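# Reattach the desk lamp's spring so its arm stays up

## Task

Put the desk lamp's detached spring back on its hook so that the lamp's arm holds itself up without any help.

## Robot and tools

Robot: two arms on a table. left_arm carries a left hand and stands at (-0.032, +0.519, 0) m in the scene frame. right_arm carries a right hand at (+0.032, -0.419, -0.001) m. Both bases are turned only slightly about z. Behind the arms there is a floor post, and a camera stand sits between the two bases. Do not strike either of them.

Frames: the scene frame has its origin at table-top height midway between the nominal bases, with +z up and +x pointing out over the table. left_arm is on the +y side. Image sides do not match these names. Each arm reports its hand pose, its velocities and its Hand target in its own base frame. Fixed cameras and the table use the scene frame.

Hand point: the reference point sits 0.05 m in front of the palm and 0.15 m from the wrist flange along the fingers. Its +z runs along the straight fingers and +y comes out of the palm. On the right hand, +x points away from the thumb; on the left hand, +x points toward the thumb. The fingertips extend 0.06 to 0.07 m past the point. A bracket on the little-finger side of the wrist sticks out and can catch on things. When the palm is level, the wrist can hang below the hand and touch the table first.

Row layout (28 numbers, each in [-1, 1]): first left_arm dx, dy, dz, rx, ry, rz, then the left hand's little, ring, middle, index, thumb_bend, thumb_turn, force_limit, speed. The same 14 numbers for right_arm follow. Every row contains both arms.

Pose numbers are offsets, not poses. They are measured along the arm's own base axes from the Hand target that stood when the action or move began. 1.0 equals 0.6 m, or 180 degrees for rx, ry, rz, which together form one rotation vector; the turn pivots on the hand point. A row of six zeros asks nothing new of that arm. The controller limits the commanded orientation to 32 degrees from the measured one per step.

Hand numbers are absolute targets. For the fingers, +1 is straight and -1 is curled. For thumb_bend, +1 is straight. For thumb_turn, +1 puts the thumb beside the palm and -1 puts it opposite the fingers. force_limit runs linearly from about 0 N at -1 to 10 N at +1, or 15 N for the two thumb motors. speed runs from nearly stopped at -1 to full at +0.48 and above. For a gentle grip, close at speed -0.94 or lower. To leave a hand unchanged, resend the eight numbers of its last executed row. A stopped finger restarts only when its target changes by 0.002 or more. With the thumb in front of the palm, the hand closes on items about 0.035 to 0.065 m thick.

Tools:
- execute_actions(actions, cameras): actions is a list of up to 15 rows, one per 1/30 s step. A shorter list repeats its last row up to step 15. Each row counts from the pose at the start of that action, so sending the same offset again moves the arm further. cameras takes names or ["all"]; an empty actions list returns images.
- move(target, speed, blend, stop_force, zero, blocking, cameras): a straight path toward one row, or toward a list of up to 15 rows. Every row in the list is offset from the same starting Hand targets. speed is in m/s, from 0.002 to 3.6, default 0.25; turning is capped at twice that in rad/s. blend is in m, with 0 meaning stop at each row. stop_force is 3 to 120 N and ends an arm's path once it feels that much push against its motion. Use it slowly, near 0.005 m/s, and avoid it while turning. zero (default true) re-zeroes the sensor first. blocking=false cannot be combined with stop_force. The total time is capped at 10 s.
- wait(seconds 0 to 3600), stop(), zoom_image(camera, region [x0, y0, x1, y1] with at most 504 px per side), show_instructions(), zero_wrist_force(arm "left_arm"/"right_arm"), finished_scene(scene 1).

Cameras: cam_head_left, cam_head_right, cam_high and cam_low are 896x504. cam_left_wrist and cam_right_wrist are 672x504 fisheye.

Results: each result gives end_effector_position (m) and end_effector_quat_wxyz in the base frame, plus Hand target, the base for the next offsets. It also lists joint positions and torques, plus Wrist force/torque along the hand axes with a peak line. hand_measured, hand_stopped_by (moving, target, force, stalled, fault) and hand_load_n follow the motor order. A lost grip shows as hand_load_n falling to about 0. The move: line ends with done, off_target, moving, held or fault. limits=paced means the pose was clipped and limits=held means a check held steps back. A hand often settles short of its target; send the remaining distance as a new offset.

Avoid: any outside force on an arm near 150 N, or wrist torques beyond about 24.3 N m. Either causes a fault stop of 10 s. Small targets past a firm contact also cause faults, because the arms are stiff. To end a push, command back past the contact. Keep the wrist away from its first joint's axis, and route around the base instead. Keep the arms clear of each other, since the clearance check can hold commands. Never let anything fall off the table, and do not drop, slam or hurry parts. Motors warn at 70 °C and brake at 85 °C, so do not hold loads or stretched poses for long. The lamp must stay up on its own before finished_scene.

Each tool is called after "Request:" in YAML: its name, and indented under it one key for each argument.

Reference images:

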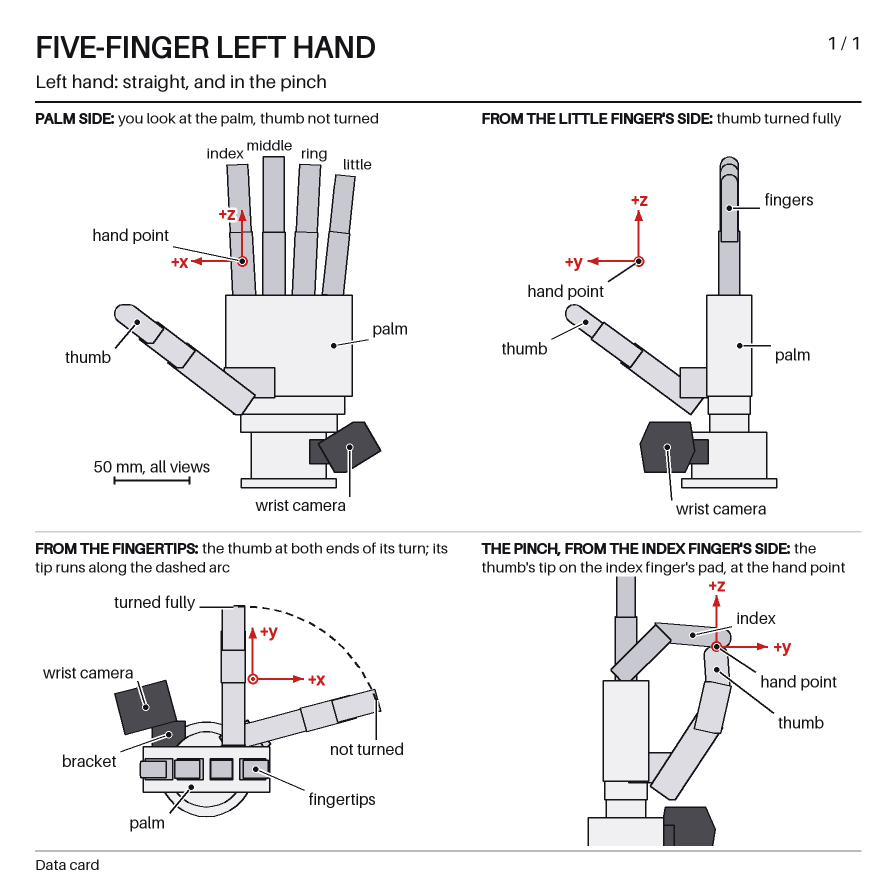

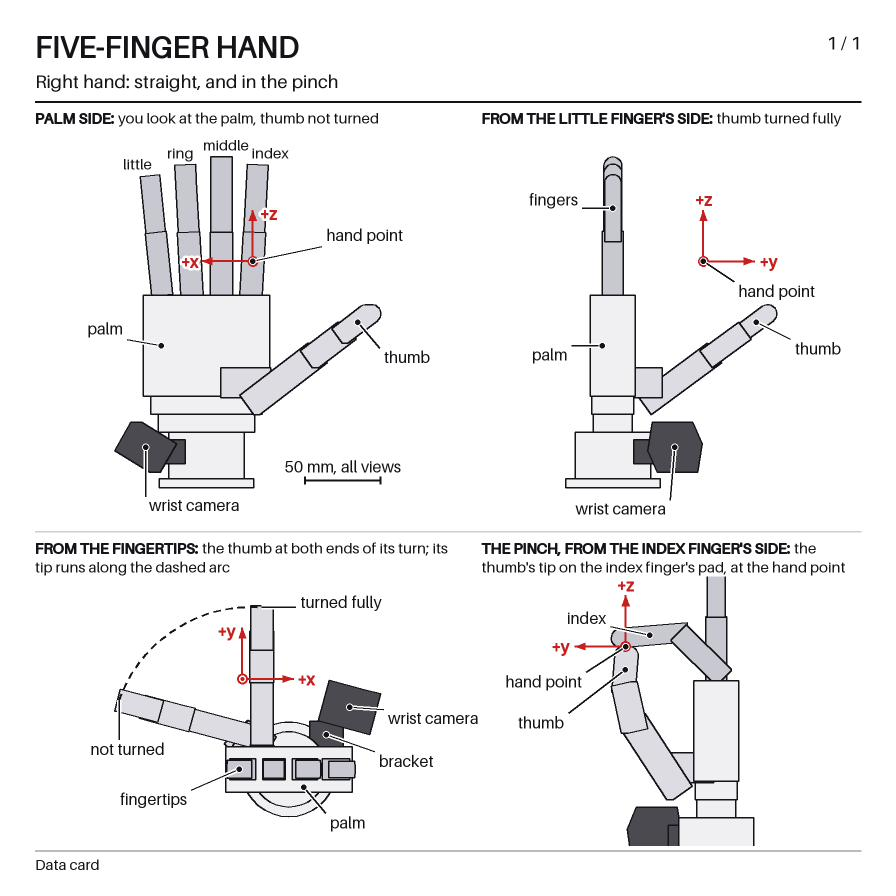

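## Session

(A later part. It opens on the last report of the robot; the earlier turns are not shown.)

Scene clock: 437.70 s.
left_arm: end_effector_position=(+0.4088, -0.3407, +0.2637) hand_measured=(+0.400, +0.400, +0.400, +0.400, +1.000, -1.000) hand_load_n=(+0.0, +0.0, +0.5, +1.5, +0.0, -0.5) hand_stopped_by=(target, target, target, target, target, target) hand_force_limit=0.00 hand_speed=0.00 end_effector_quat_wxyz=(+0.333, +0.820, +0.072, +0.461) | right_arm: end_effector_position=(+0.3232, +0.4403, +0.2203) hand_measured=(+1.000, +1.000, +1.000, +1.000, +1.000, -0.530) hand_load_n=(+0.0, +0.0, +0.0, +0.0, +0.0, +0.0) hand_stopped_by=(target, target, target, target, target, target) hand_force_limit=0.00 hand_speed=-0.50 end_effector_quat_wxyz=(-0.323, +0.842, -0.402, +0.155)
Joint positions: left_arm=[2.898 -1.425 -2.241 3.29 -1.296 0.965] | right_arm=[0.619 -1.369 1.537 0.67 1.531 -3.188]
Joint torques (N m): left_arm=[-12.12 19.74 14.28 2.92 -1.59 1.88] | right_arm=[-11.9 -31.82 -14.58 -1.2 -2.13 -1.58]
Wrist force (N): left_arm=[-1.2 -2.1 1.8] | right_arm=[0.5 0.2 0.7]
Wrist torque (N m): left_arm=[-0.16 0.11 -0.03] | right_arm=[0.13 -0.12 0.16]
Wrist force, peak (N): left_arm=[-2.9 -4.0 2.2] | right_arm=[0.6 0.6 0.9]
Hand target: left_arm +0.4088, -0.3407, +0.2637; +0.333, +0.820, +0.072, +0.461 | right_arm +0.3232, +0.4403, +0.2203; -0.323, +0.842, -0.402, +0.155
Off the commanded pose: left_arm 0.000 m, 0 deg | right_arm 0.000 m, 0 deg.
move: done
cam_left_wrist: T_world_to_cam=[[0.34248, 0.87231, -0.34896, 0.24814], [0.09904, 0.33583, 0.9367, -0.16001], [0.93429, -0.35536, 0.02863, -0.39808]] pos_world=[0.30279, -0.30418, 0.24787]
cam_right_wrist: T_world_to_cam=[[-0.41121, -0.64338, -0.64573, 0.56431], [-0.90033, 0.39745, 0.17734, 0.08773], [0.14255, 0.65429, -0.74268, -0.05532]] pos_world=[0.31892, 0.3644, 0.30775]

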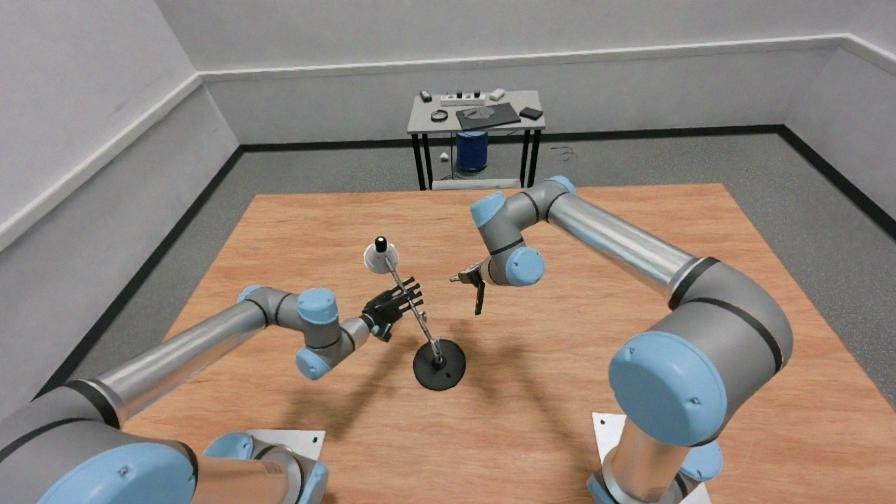

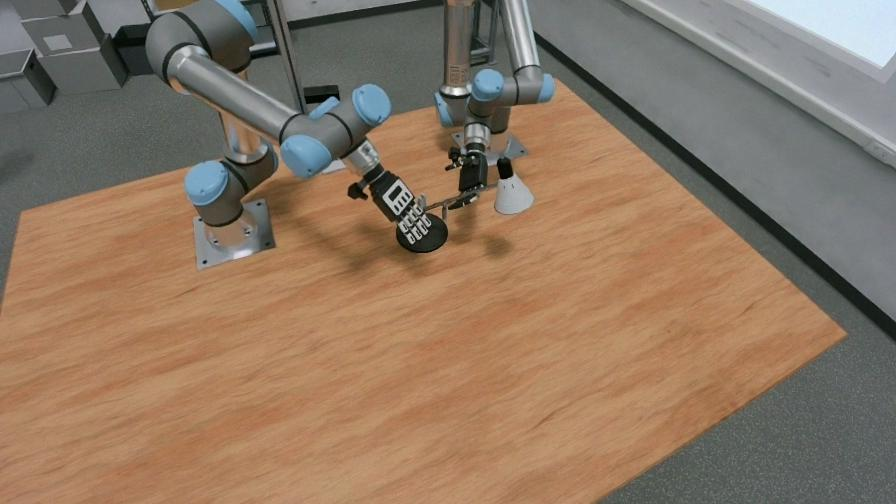

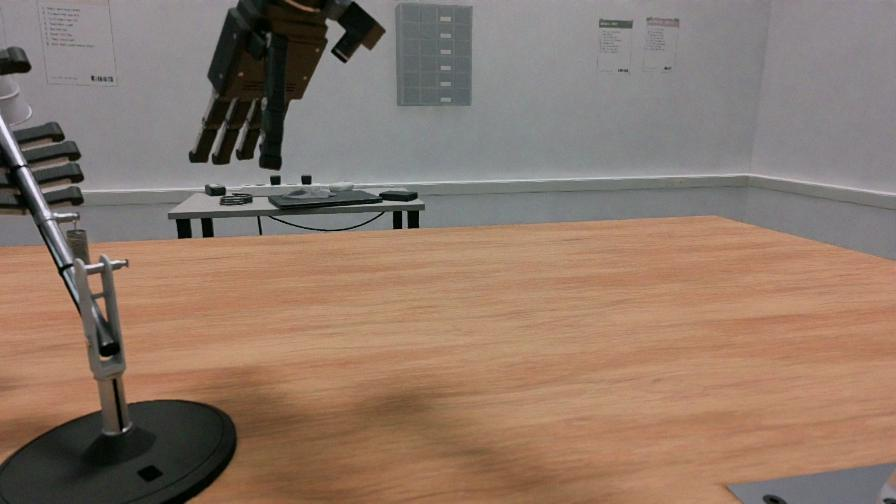

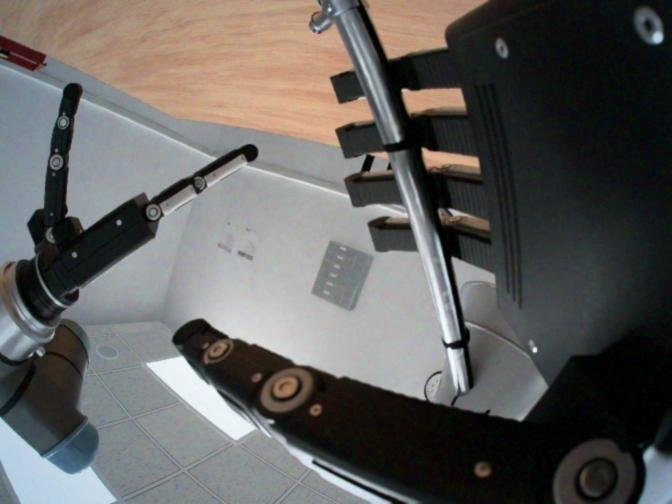

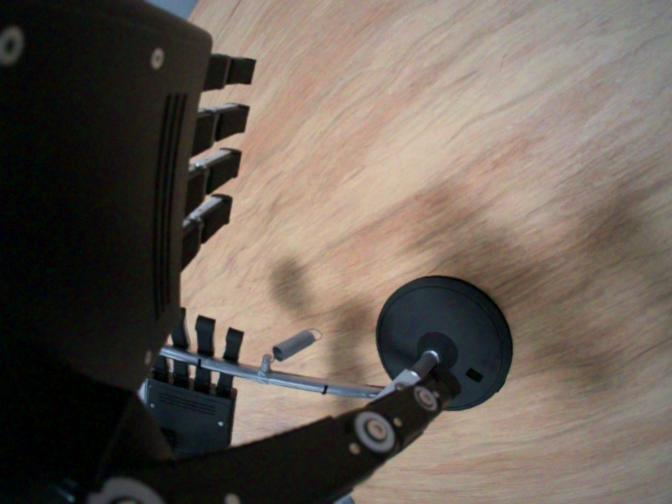

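Request:
move:
  target:
    - [-0.03,-0.0226,0.0265,0.0251,-0.0333,0,0.4,0.4,0.4,0.4,1,-1,0,0,0,0,0,0,0,0,1,1,1,1,1,-0.53,0,-0.5]
    - [-0.0624,-0.0470,0.0479,0.0502,-0.0666,0,0.4,0.4,0.4,0.4,1,-1,0,0,0,0,0,0,0,0,1,1,1,1,1,-0.53,0,-0.5]
  speed: 0.06
  stop_force: 8
  cameras: ["cam_head_left","cam_head_right","cam_low"]

Request:
zoom_image:
  camera: "cam_low"
  region: [0, 160, 160, 370]

Request:
zoom_image:
  camera: "cam_head_left"
  region: [340, 210, 500, 400]

Scene clock: 451.00 s.
left_arm: end_effector_position=(+0.3713, -0.3689, +0.2924) hand_measured=(+0.400, +0.400, +0.400, +0.400, +1.000, -1.000) hand_load_n=(+0.0, +0.0, +0.0, +0.5, +0.0, -0.5) hand_stopped_by=(target, target, target, target, target, target) hand_force_limit=0.00 hand_speed=0.00 end_effector_quat_wxyz=(+0.273, +0.791, +0.000, +0.548) | right_arm: end_effector_position=(+0.3232, +0.4403, +0.2203) hand_measured=(+1.000, +1.000, +1.000, +1.000, +1.000, -0.530) hand_load_n=(+0.0, +0.0, +0.0, +0.0, +0.0, +0.0) hand_stopped_by=(target, target, target, target, target, target) hand_force_limit=0.00 hand_speed=-0.50 end_effector_quat_wxyz=(-0.323, +0.842, -0.402, +0.155)
Joint positions: left_arm=[2.716 -1.363 -2.253 3.363 -1.535 1.118] | right_arm=[0.619 -1.369 1.537 0.67 1.531 -3.188]
Joint torques (N m): left_arm=[-13.09 18.9 13.26 3.07 -1.81 1.7] | right_arm=[-11.12 -31.68 -17.77 -1.1 -1.84 -1.54]
Wrist force (N): left_arm=[-0.1 -1.5 1.9] | right_arm=[0.6 0.3 0.4]
Wrist torque (N m): left_arm=[-0.10 0.11 0.08] | right_arm=[0.14 -0.12 0.17]
Wrist force, peak (N): left_arm=[-2.6 -3.1 2.3] | right_arm=[0.6 0.4 1.0]
Hand target: left_arm +0.3713, -0.3689, +0.2924; +0.273, +0.791, +0.000, +0.548 | right_arm +0.3232, +0.4403, +0.2203; -0.323, +0.842, -0.402, +0.155
Off the commanded pose: left_arm 0.000 m, 0 deg | right_arm 0.000 m, 0 deg.
move: done

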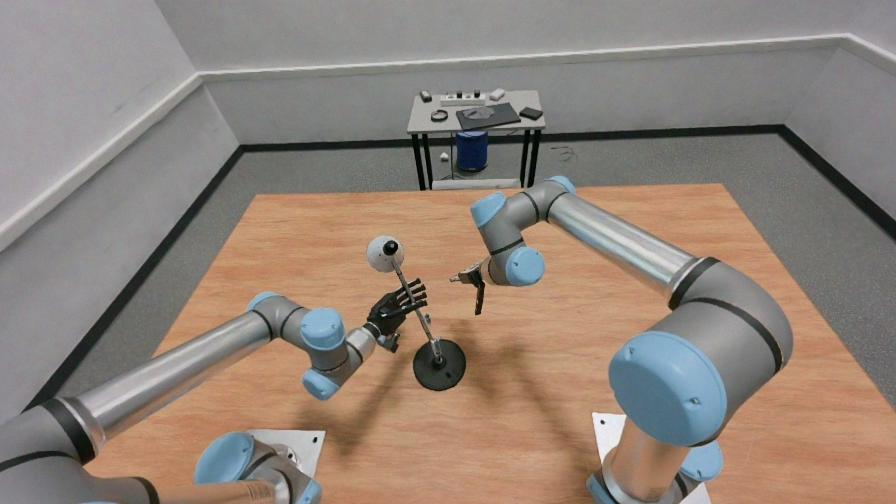

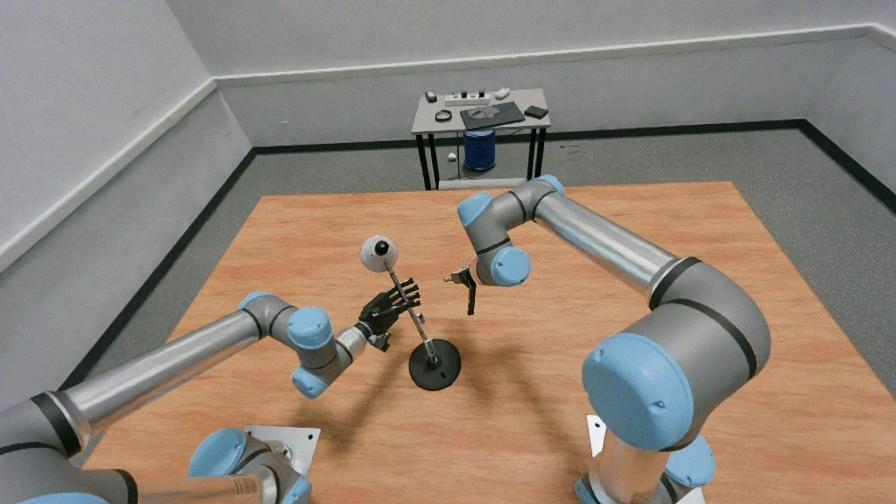

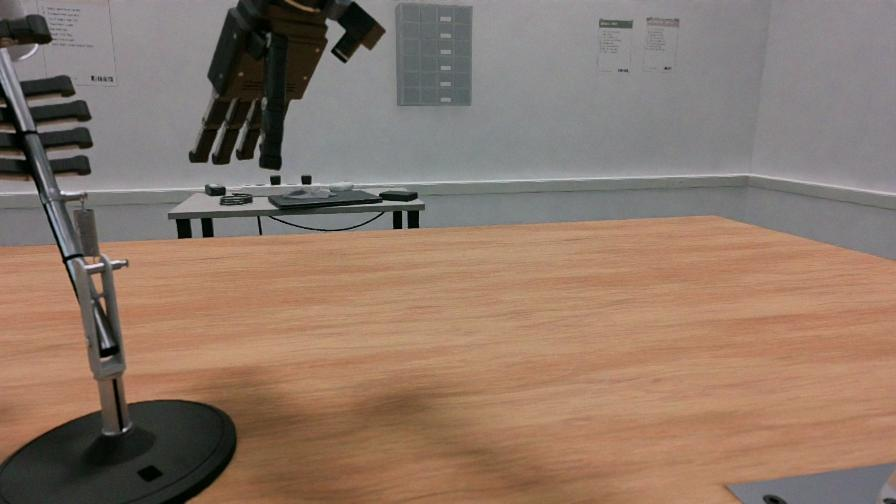

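Scaled by 2.400.

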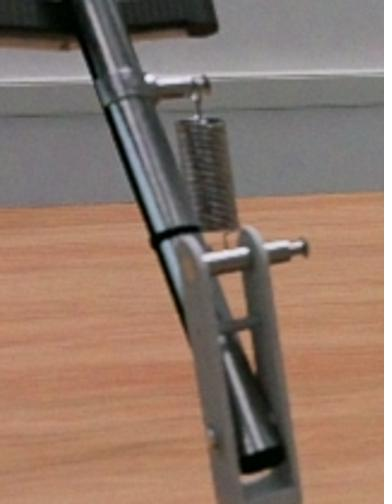

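Scaled by 2.653.

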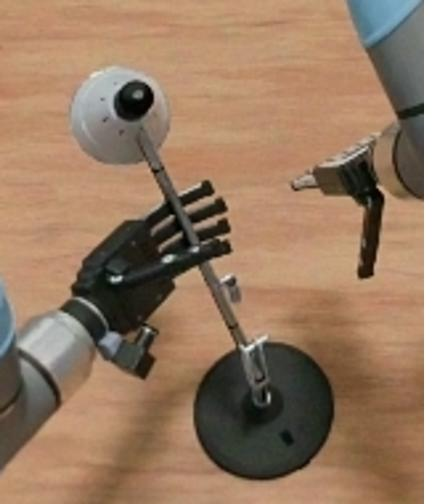

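Request:
move:
  target:
    - [-0.01815,-0.01367,0.00917,0.0134,-0.0178,0,0.4,0.4,0.4,0.4,1,-1,0,0,0,0,0,0,0,0,1,1,1,1,1,-0.53,0,-0.5]
    - [-0.03675,-0.02769,0.01673,0.0268,-0.0355,0,0.4,0.4,0.4,0.4,1,-1,0,0,0,0,0,0,0,0,1,1,1,1,1,-0.53,0,-0.5]
  speed: 0.05
  stop_force: 5
  cameras: ["cam_head_left","cam_head_right","cam_low","cam_left_wrist","cam_right_wrist"]

Request:
zoom_image:
  camera: "cam_low"
  region: [0, 160, 160, 370]

Request:
zoom_image:
  camera: "cam_head_left"
  region: [400, 290, 460, 370]

Request:
zoom_image:
  camera: "cam_head_right"
  region: [400, 290, 460, 370]

Scene clock: 461.57 s.
left_arm: end_effector_position=(+0.3493, -0.3855, +0.3025) hand_measured=(+0.400, +0.400, +0.400, +0.400, +1.000, -1.000) hand_load_n=(+0.0, +0.0, +0.0, +1.0, +0.0, -0.5) hand_stopped_by=(target, target, target, target, target, target) hand_force_limit=0.00 hand_speed=0.00 end_effector_quat_wxyz=(+0.239, +0.770, -0.038, +0.591) | right_arm: end_effector_position=(+0.3232, +0.4403, +0.2203) hand_measured=(+1.000, +1.000, +1.000, +1.000, +1.000, -0.530) hand_load_n=(+0.0, +0.0, +0.0, +0.0, +0.0, +0.0) hand_stopped_by=(target, target, target, target, target, target) hand_force_limit=0.00 hand_speed=-0.50 end_effector_quat_wxyz=(-0.323, +0.842, -0.402, +0.155)
Joint positions: left_arm=[2.609 -1.352 -2.261 3.422 -1.668 1.217] | right_arm=[0.619 -1.369 1.537 0.67 1.531 -3.188]
Joint torques (N m): left_arm=[-12.01 12.22 13.75 3.16 -1.87 1.74] | right_arm=[-11.89 -31.35 -19.56 -0.79 -1.65 -1.47]
Wrist force (N): left_arm=[0.3 -1.5 1.8] | right_arm=[0.3 0.3 0.8]
Wrist torque (N m): left_arm=[-0.10 0.12 0.15] | right_arm=[0.13 -0.09 0.16]
Wrist force, peak (N): left_arm=[-1.3 -2.4 2.2] | right_arm=[0.6 0.4 0.8]
Hand target: left_arm +0.3493, -0.3855, +0.3025; +0.239, +0.770, -0.038, +0.591 | right_arm +0.3232, +0.4403, +0.2203; -0.323, +0.842, -0.402, +0.155
Off the commanded pose: left_arm 0.000 m, 0 deg | right_arm 0.000 m, 0 deg.
move: done
cam_left_wrist: T_world_to_cam=[[0.40066, 0.91618, -0.0089, 0.2148], [-0.21122, 0.10181, 0.97212, -0.16797], [0.89155, -0.38762, 0.23431, -0.41929]] pos_world=[0.25227, -0.34222, 0.26344]
cam_right_wrist: T_world_to_cam=[[-0.41121, -0.64338, -0.64573, 0.56431], [-0.90033, 0.39745, 0.17734, 0.08773], [0.14255, 0.65429, -0.74268, -0.05532]] pos_world=[0.31892, 0.3644, 0.30775]

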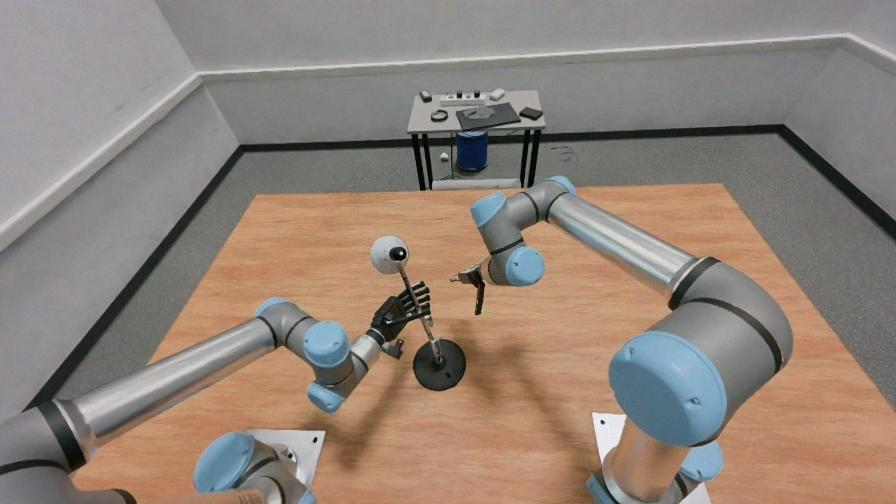

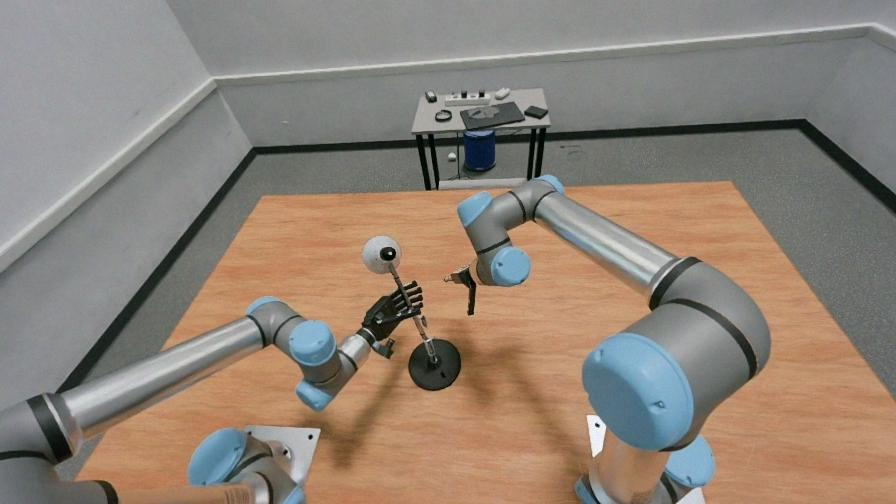

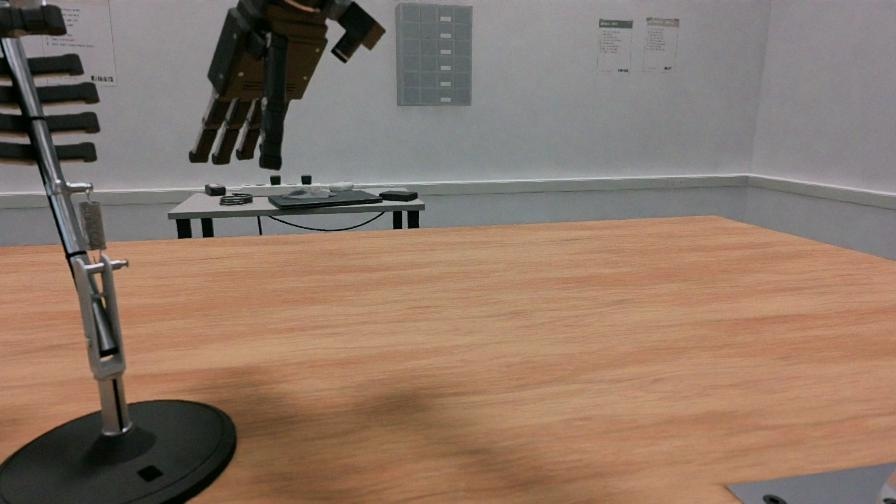

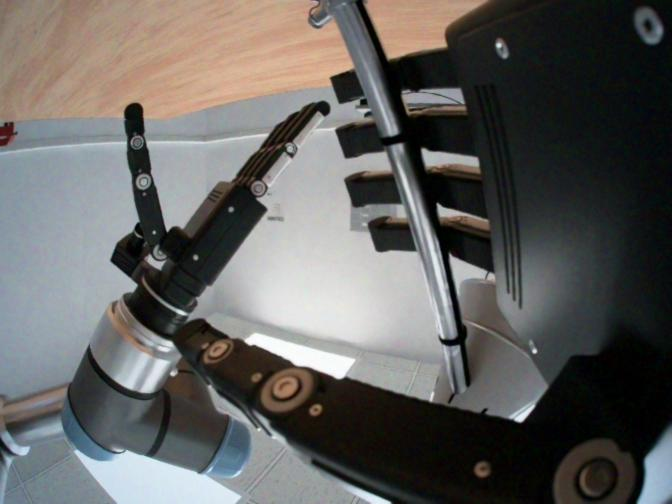

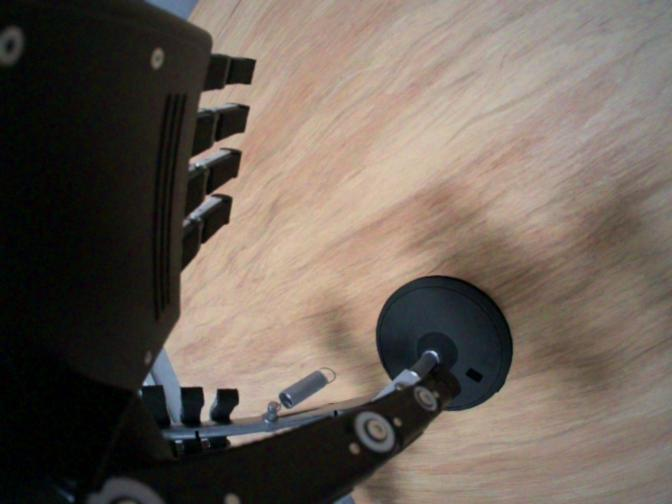

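Scaled by 2.400.

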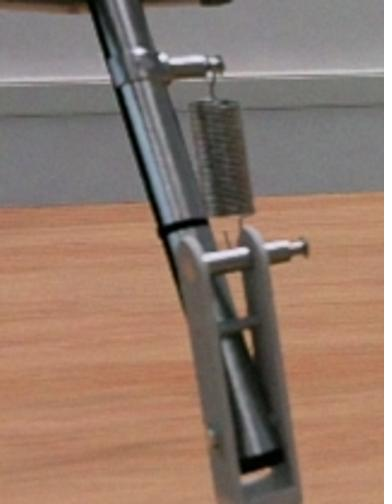

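Scaled by 6.300.

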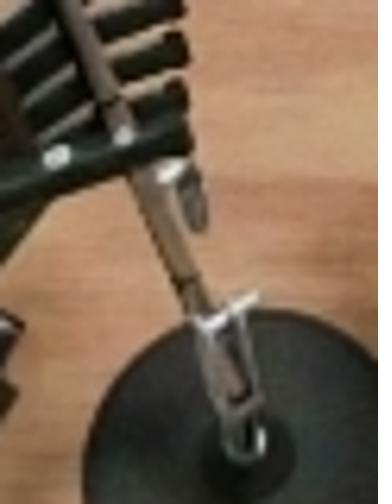

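Scaled by 6.300.

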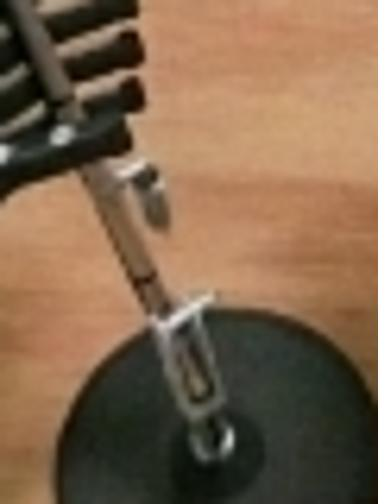

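Request:
move:
  target:
    - [0,0,0,0,0,0,0.4,0.4,0.4,0.4,1,-1,0,0,-0.0072,0.0305,-0.0838,0.4947,0.1321,-0.2083,1,1,1,0.2,0,-0.53,0,-0.5]
  speed: 0.25
  cameras: ["all"]

Request:
zoom_image:
  camera: "cam_right_wrist"
  region: [200, 100, 600, 400]

Request:
zoom_image:
  camera: "cam_low"
  region: [0, 100, 320, 340]

Scene clock: 520.43 s.
left_arm: end_effector_position=(+0.3493, -0.3855, +0.3025) hand_measured=(+0.400, +0.400, +0.400, +0.400, +1.000, -1.000) hand_load_n=(+0.0, +0.0, +0.0, +1.0, +0.0, -0.5) hand_stopped_by=(target, target, target, target, target, target) hand_force_limit=0.00 hand_speed=0.00 end_effector_quat_wxyz=(+0.239, +0.770, -0.038, +0.591) | right_arm: end_effector_position=(+0.3188, +0.4586, +0.1701) hand_measured=(+1.000, +1.000, +1.000, +0.200, +0.000, -0.530) hand_load_n=(+0.0, +0.0, +0.0, +0.0, +0.0, +0.0) hand_stopped_by=(target, target, target, target, target, target) hand_force_limit=0.00 hand_speed=-0.50 end_effector_quat_wxyz=(+0.666, -0.236, +0.667, +0.235)
Joint positions: left_arm=[2.609 -1.352 -2.261 3.422 -1.668 1.217] | right_arm=[0.546 -1.389 2.443 -1.052 1.437 -1.573]
Joint torques (N m): left_arm=[-11.96 4.75 15.51 1.19 -1.77 1.77] | right_arm=[12.43 -11.74 -4.88 -3.87 2.58 1.97]
Wrist force (N): left_arm=[0.9 -1.1 1.7] | right_arm=[0.0 -0.6 0.1]
Wrist torque (N m): left_arm=[-0.05 0.08 0.14] | right_arm=[-0.17 -0.32 0.04]
Wrist force, peak (N): left_arm=[-0.3 -2.0 2.3] | right_arm=[1.1 0.6 0.7]
Hand target: left_arm +0.3493, -0.3855, +0.3025; +0.239, +0.770, -0.038, +0.591 | right_arm +0.3188, +0.4586, +0.1701; +0.666, -0.236, +0.667, +0.235
Off the commanded pose: left_arm 0.000 m, 0 deg | right_arm 0.000 m, 0 deg.
move: done
cam_left_wrist: T_world_to_cam=[[0.40064, 0.91619, -0.00881, 0.21479], [-0.21126, 0.10173, 0.97212, -0.16799], [0.89155, -0.38761, 0.23431, -0.41929]] pos_world=[0.25227, -0.34222, 0.26344]
cam_right_wrist: T_world_to_cam=[[-0.61383, 0.75135, -0.24226, -0.10178], [-0.47259, -0.10393, 0.87513, 0.06035], [0.63235, 0.65167, 0.41887, -0.45654]] pos_world=[0.25474, 0.38026, 0.11376]

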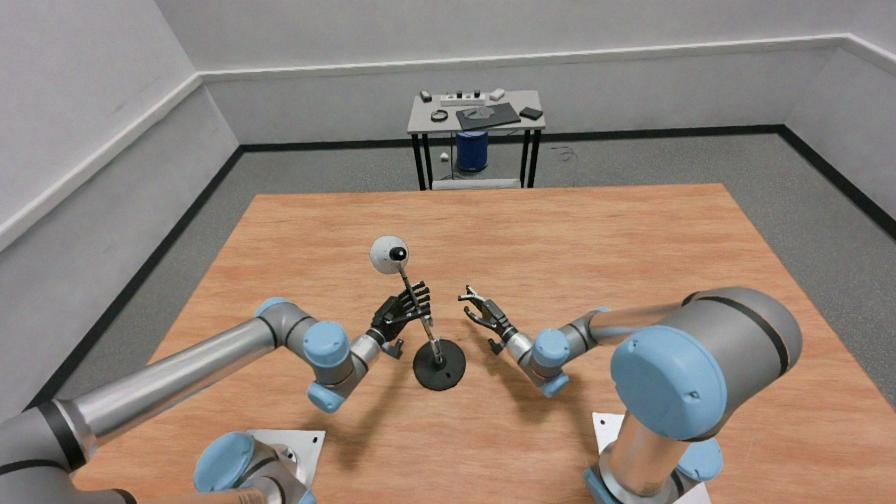

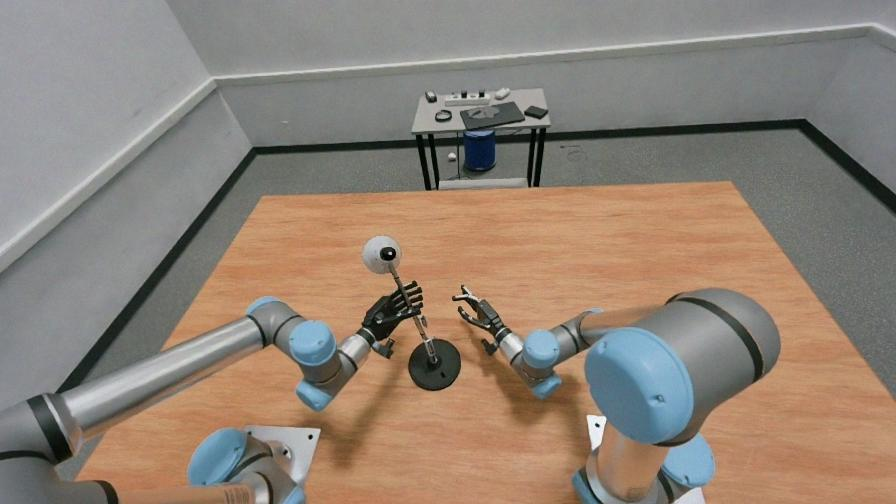

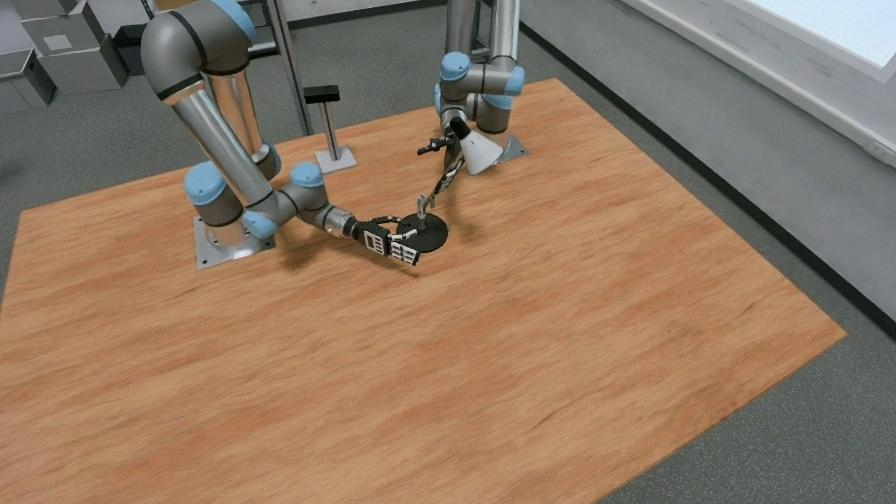

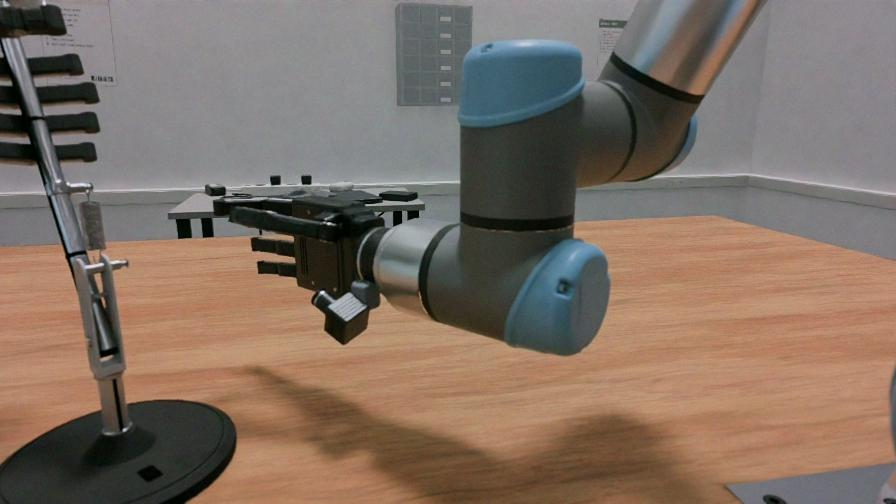

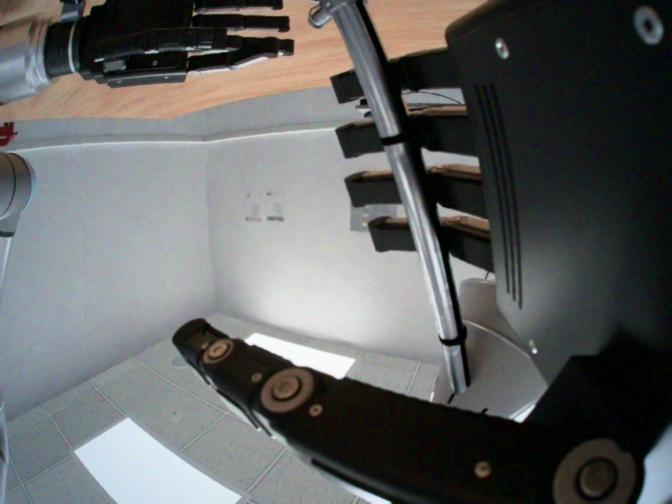

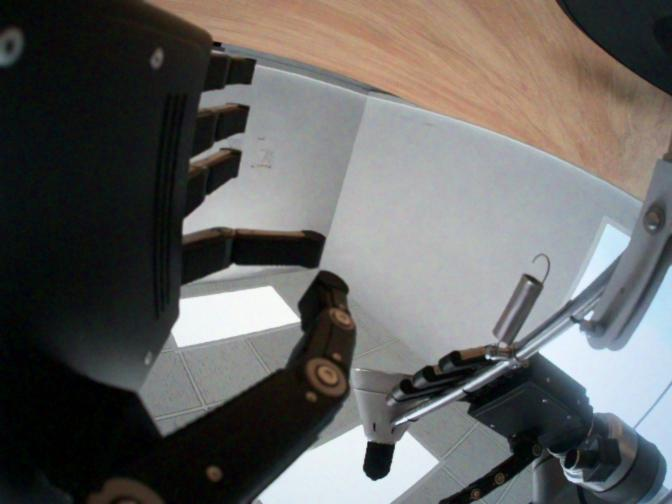

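Scaled by 1.260 from the camera's image (finer frame: 960x720).

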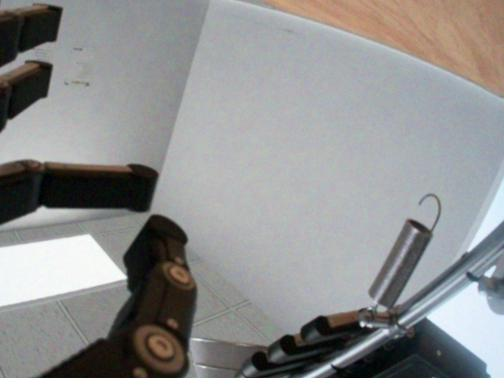

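Scaled by 1.575.

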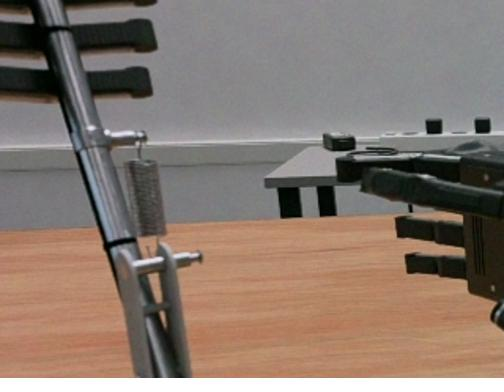

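Request:
zoom_image:
  camera: "cam_right_wrist"
  region: [470, 230, 590, 370]

Request:
zoom_image:
  camera: "cam_right_wrist"
  region: [560, 150, 672, 360]

Request:
zoom_image:
  camera: "cam_low"
  region: [60, 170, 150, 300]

Scaled by 3.600 from the camera's image (finer frame: 960x720).

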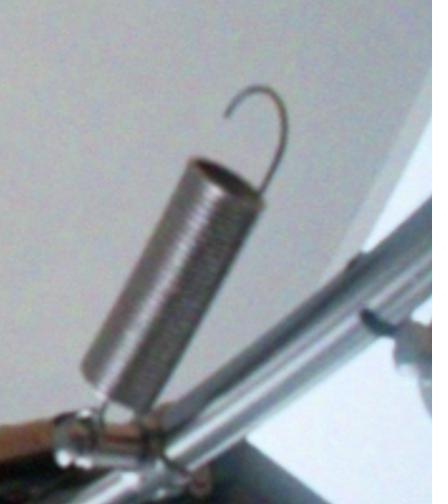

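Scaled by 2.400 from the camera's image (finer frame: 960x720).

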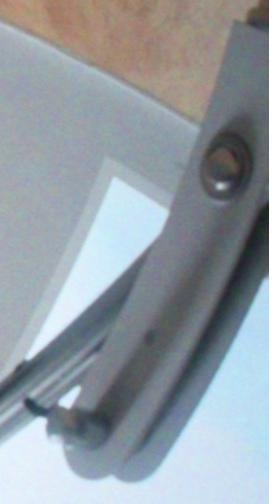

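Scaled by 3.877.

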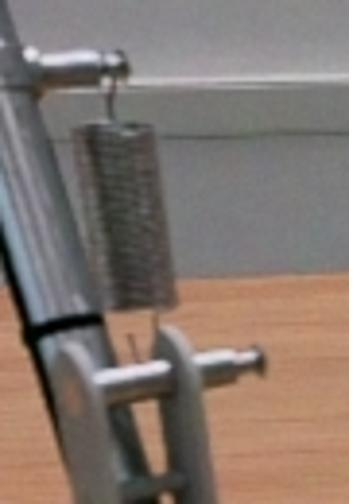

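Request:
move:
  target:
    - [0,0,0,0,0,0,0.4,0.4,0.4,0.4,1,-1,0,0,-0.0523,0.0648,0,0,0,0,1,1,1,0.2,0,-0.53,0,-0.5]
  speed: 0.1
  cameras: ["cam_head_left","cam_head_right","cam_low","cam_right_wrist","cam_left_wrist"]

Request:
zoom_image:
  camera: "cam_right_wrist"
  region: [300, 200, 500, 350]

Request:
zoom_image:
  camera: "cam_right_wrist"
  region: [420, 160, 620, 360]

Request:
zoom_image:
  camera: "cam_low"
  region: [60, 150, 220, 300]

Request:
zoom_image:
  camera: "cam_head_left"
  region: [400, 270, 500, 370]

Scene clock: 592.90 s.
left_arm: end_effector_position=(+0.3493, -0.3855, +0.3025) hand_measured=(+0.400, +0.400, +0.400, +0.400, +1.000, -1.000) hand_load_n=(+0.0, +0.0, +0.0, +1.0, +0.0, +0.0) hand_stopped_by=(target, target, target, target, target, target) hand_force_limit=0.00 hand_speed=0.00 end_effector_quat_wxyz=(+0.239, +0.770, -0.038, +0.591) | right_arm: end_effector_position=(+0.2875, +0.4974, +0.1701) hand_measured=(+1.000, +1.000, +1.000, +0.200, +0.000, -0.530) hand_load_n=(+0.0, +0.0, +0.0, +0.0, +0.0, -0.5) hand_stopped_by=(target, target, target, target, target, target) hand_force_limit=0.00 hand_speed=-0.50 end_effector_quat_wxyz=(+0.666, -0.236, +0.667, +0.235)
Joint positions: left_arm=[2.609 -1.352 -2.261 3.422 -1.668 1.217] | right_arm=[0.724 -1.35 2.388 -1.036 1.615 -1.572]
Joint torques (N m): left_arm=[-11.64 4 15.36 1.13 -1.85 1.8] | right_arm=[11.63 -14.43 -19.54 0.03 2.24 2]
Wrist force (N): left_arm=[1.1 -1.3 1.8] | right_arm=[-0.1 -0.6 0.4]
Wrist torque (N m): left_arm=[-0.08 0.05 0.17] | right_arm=[-0.17 -0.30 0.04]
Wrist force, peak (N): left_arm=[-0.3 -1.8 2.3] | right_arm=[0.0 -1.0 0.3]
Hand target: left_arm +0.3493, -0.3855, +0.3025; +0.239, +0.770, -0.038, +0.591 | right_arm +0.2875, +0.4975, +0.1701; +0.666, -0.236, +0.667, +0.235
Off the commanded pose: left_arm 0.000 m, 0 deg | right_arm 0.000 m, 0 deg.
move: done
cam_left_wrist: T_world_to_cam=[[0.40064, 0.91619, -0.00881, 0.21479], [-0.21126, 0.10173, 0.97212, -0.16799], [0.89155, -0.38761, 0.23431, -0.41929]] pos_world=[0.25227, -0.34222, 0.26344]
cam_right_wrist: T_world_to_cam=[[-0.61376, 0.75145, -0.24212, -0.15024], [-0.47258, -0.10402, 0.87513, 0.04971], [0.63243, 0.65155, 0.41896, -0.46196]] pos_world=[0.22343, 0.41906, 0.11366]
Images, in order (width x height): cam_head_left 896x504, cam_head_right 896x504, cam_low 896x504, cam_left_wrist 672x504, cam_right_wrist 672x504.

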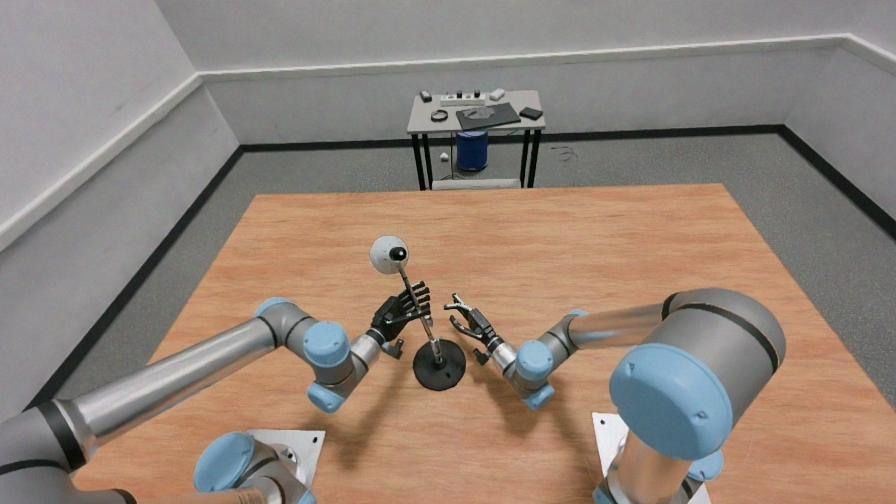

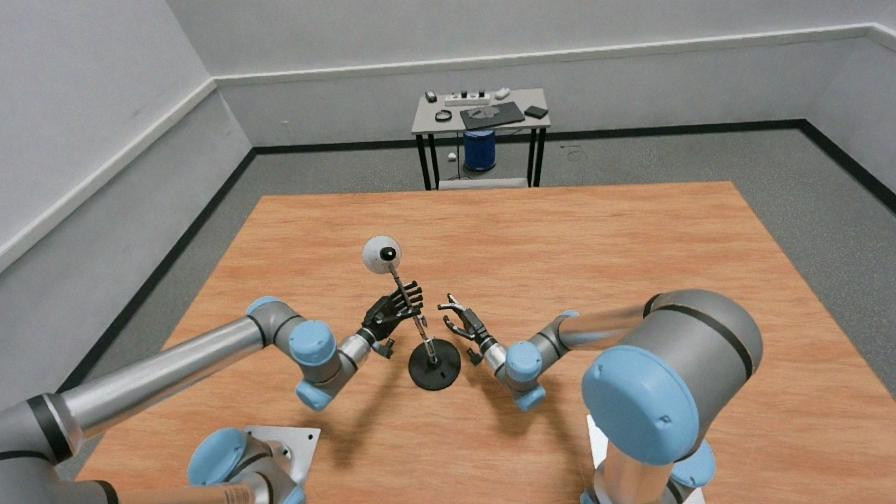

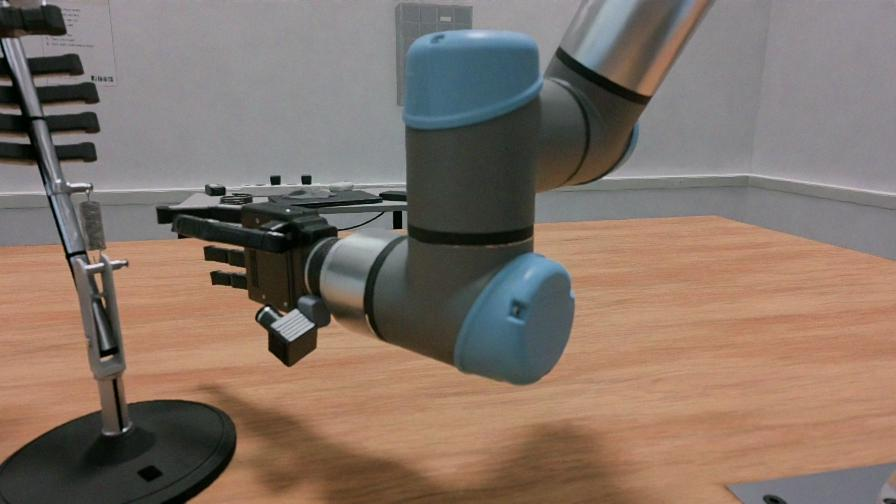

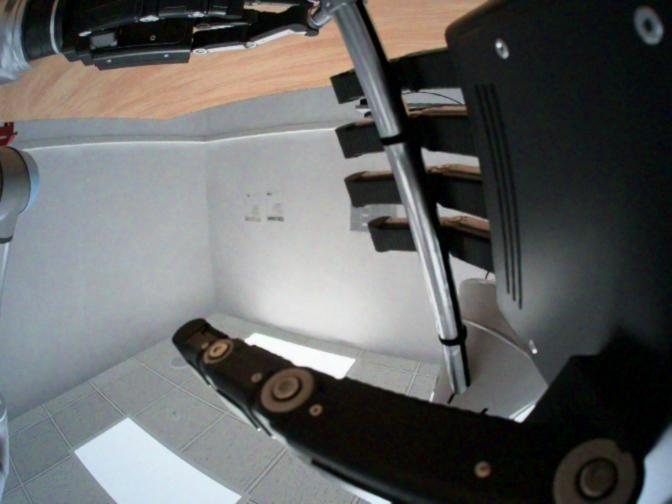

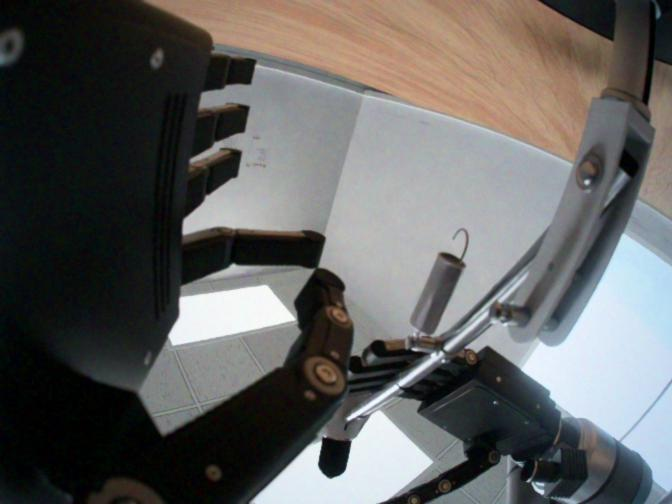

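Scaled by 2.520 from the camera's image (finer frame: 960x720).

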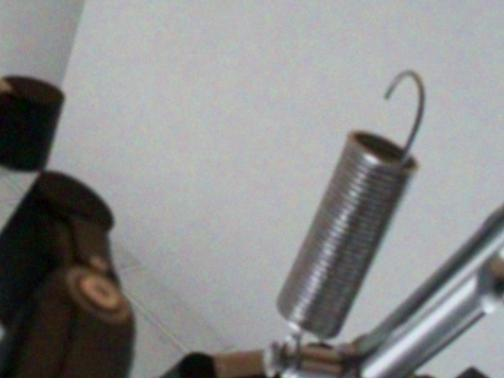

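Scaled by 2.520 from the camera's image (finer frame: 960x720).

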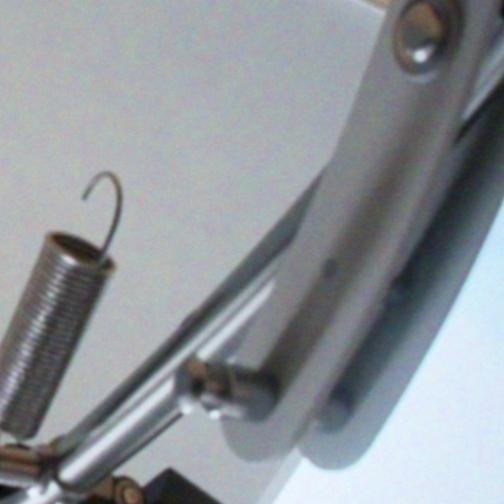

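Scaled by 3.150.

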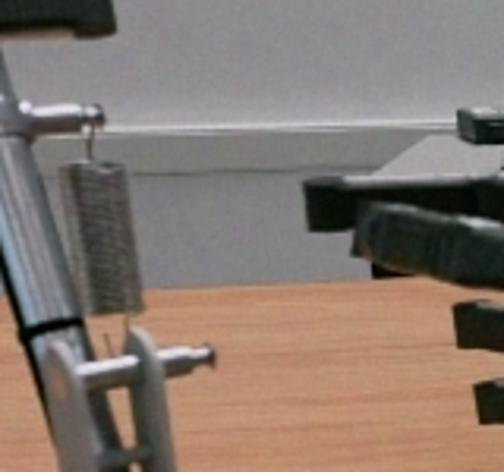

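Scaled by 5.040.

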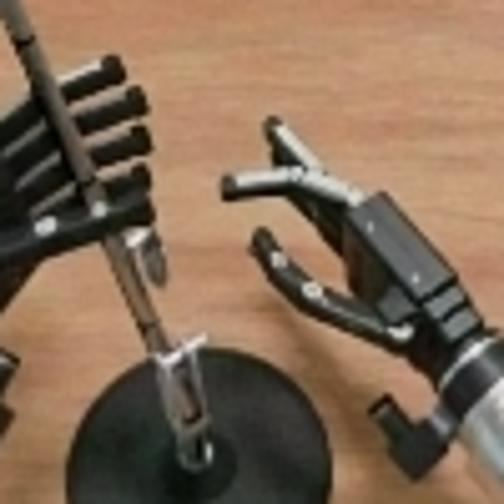

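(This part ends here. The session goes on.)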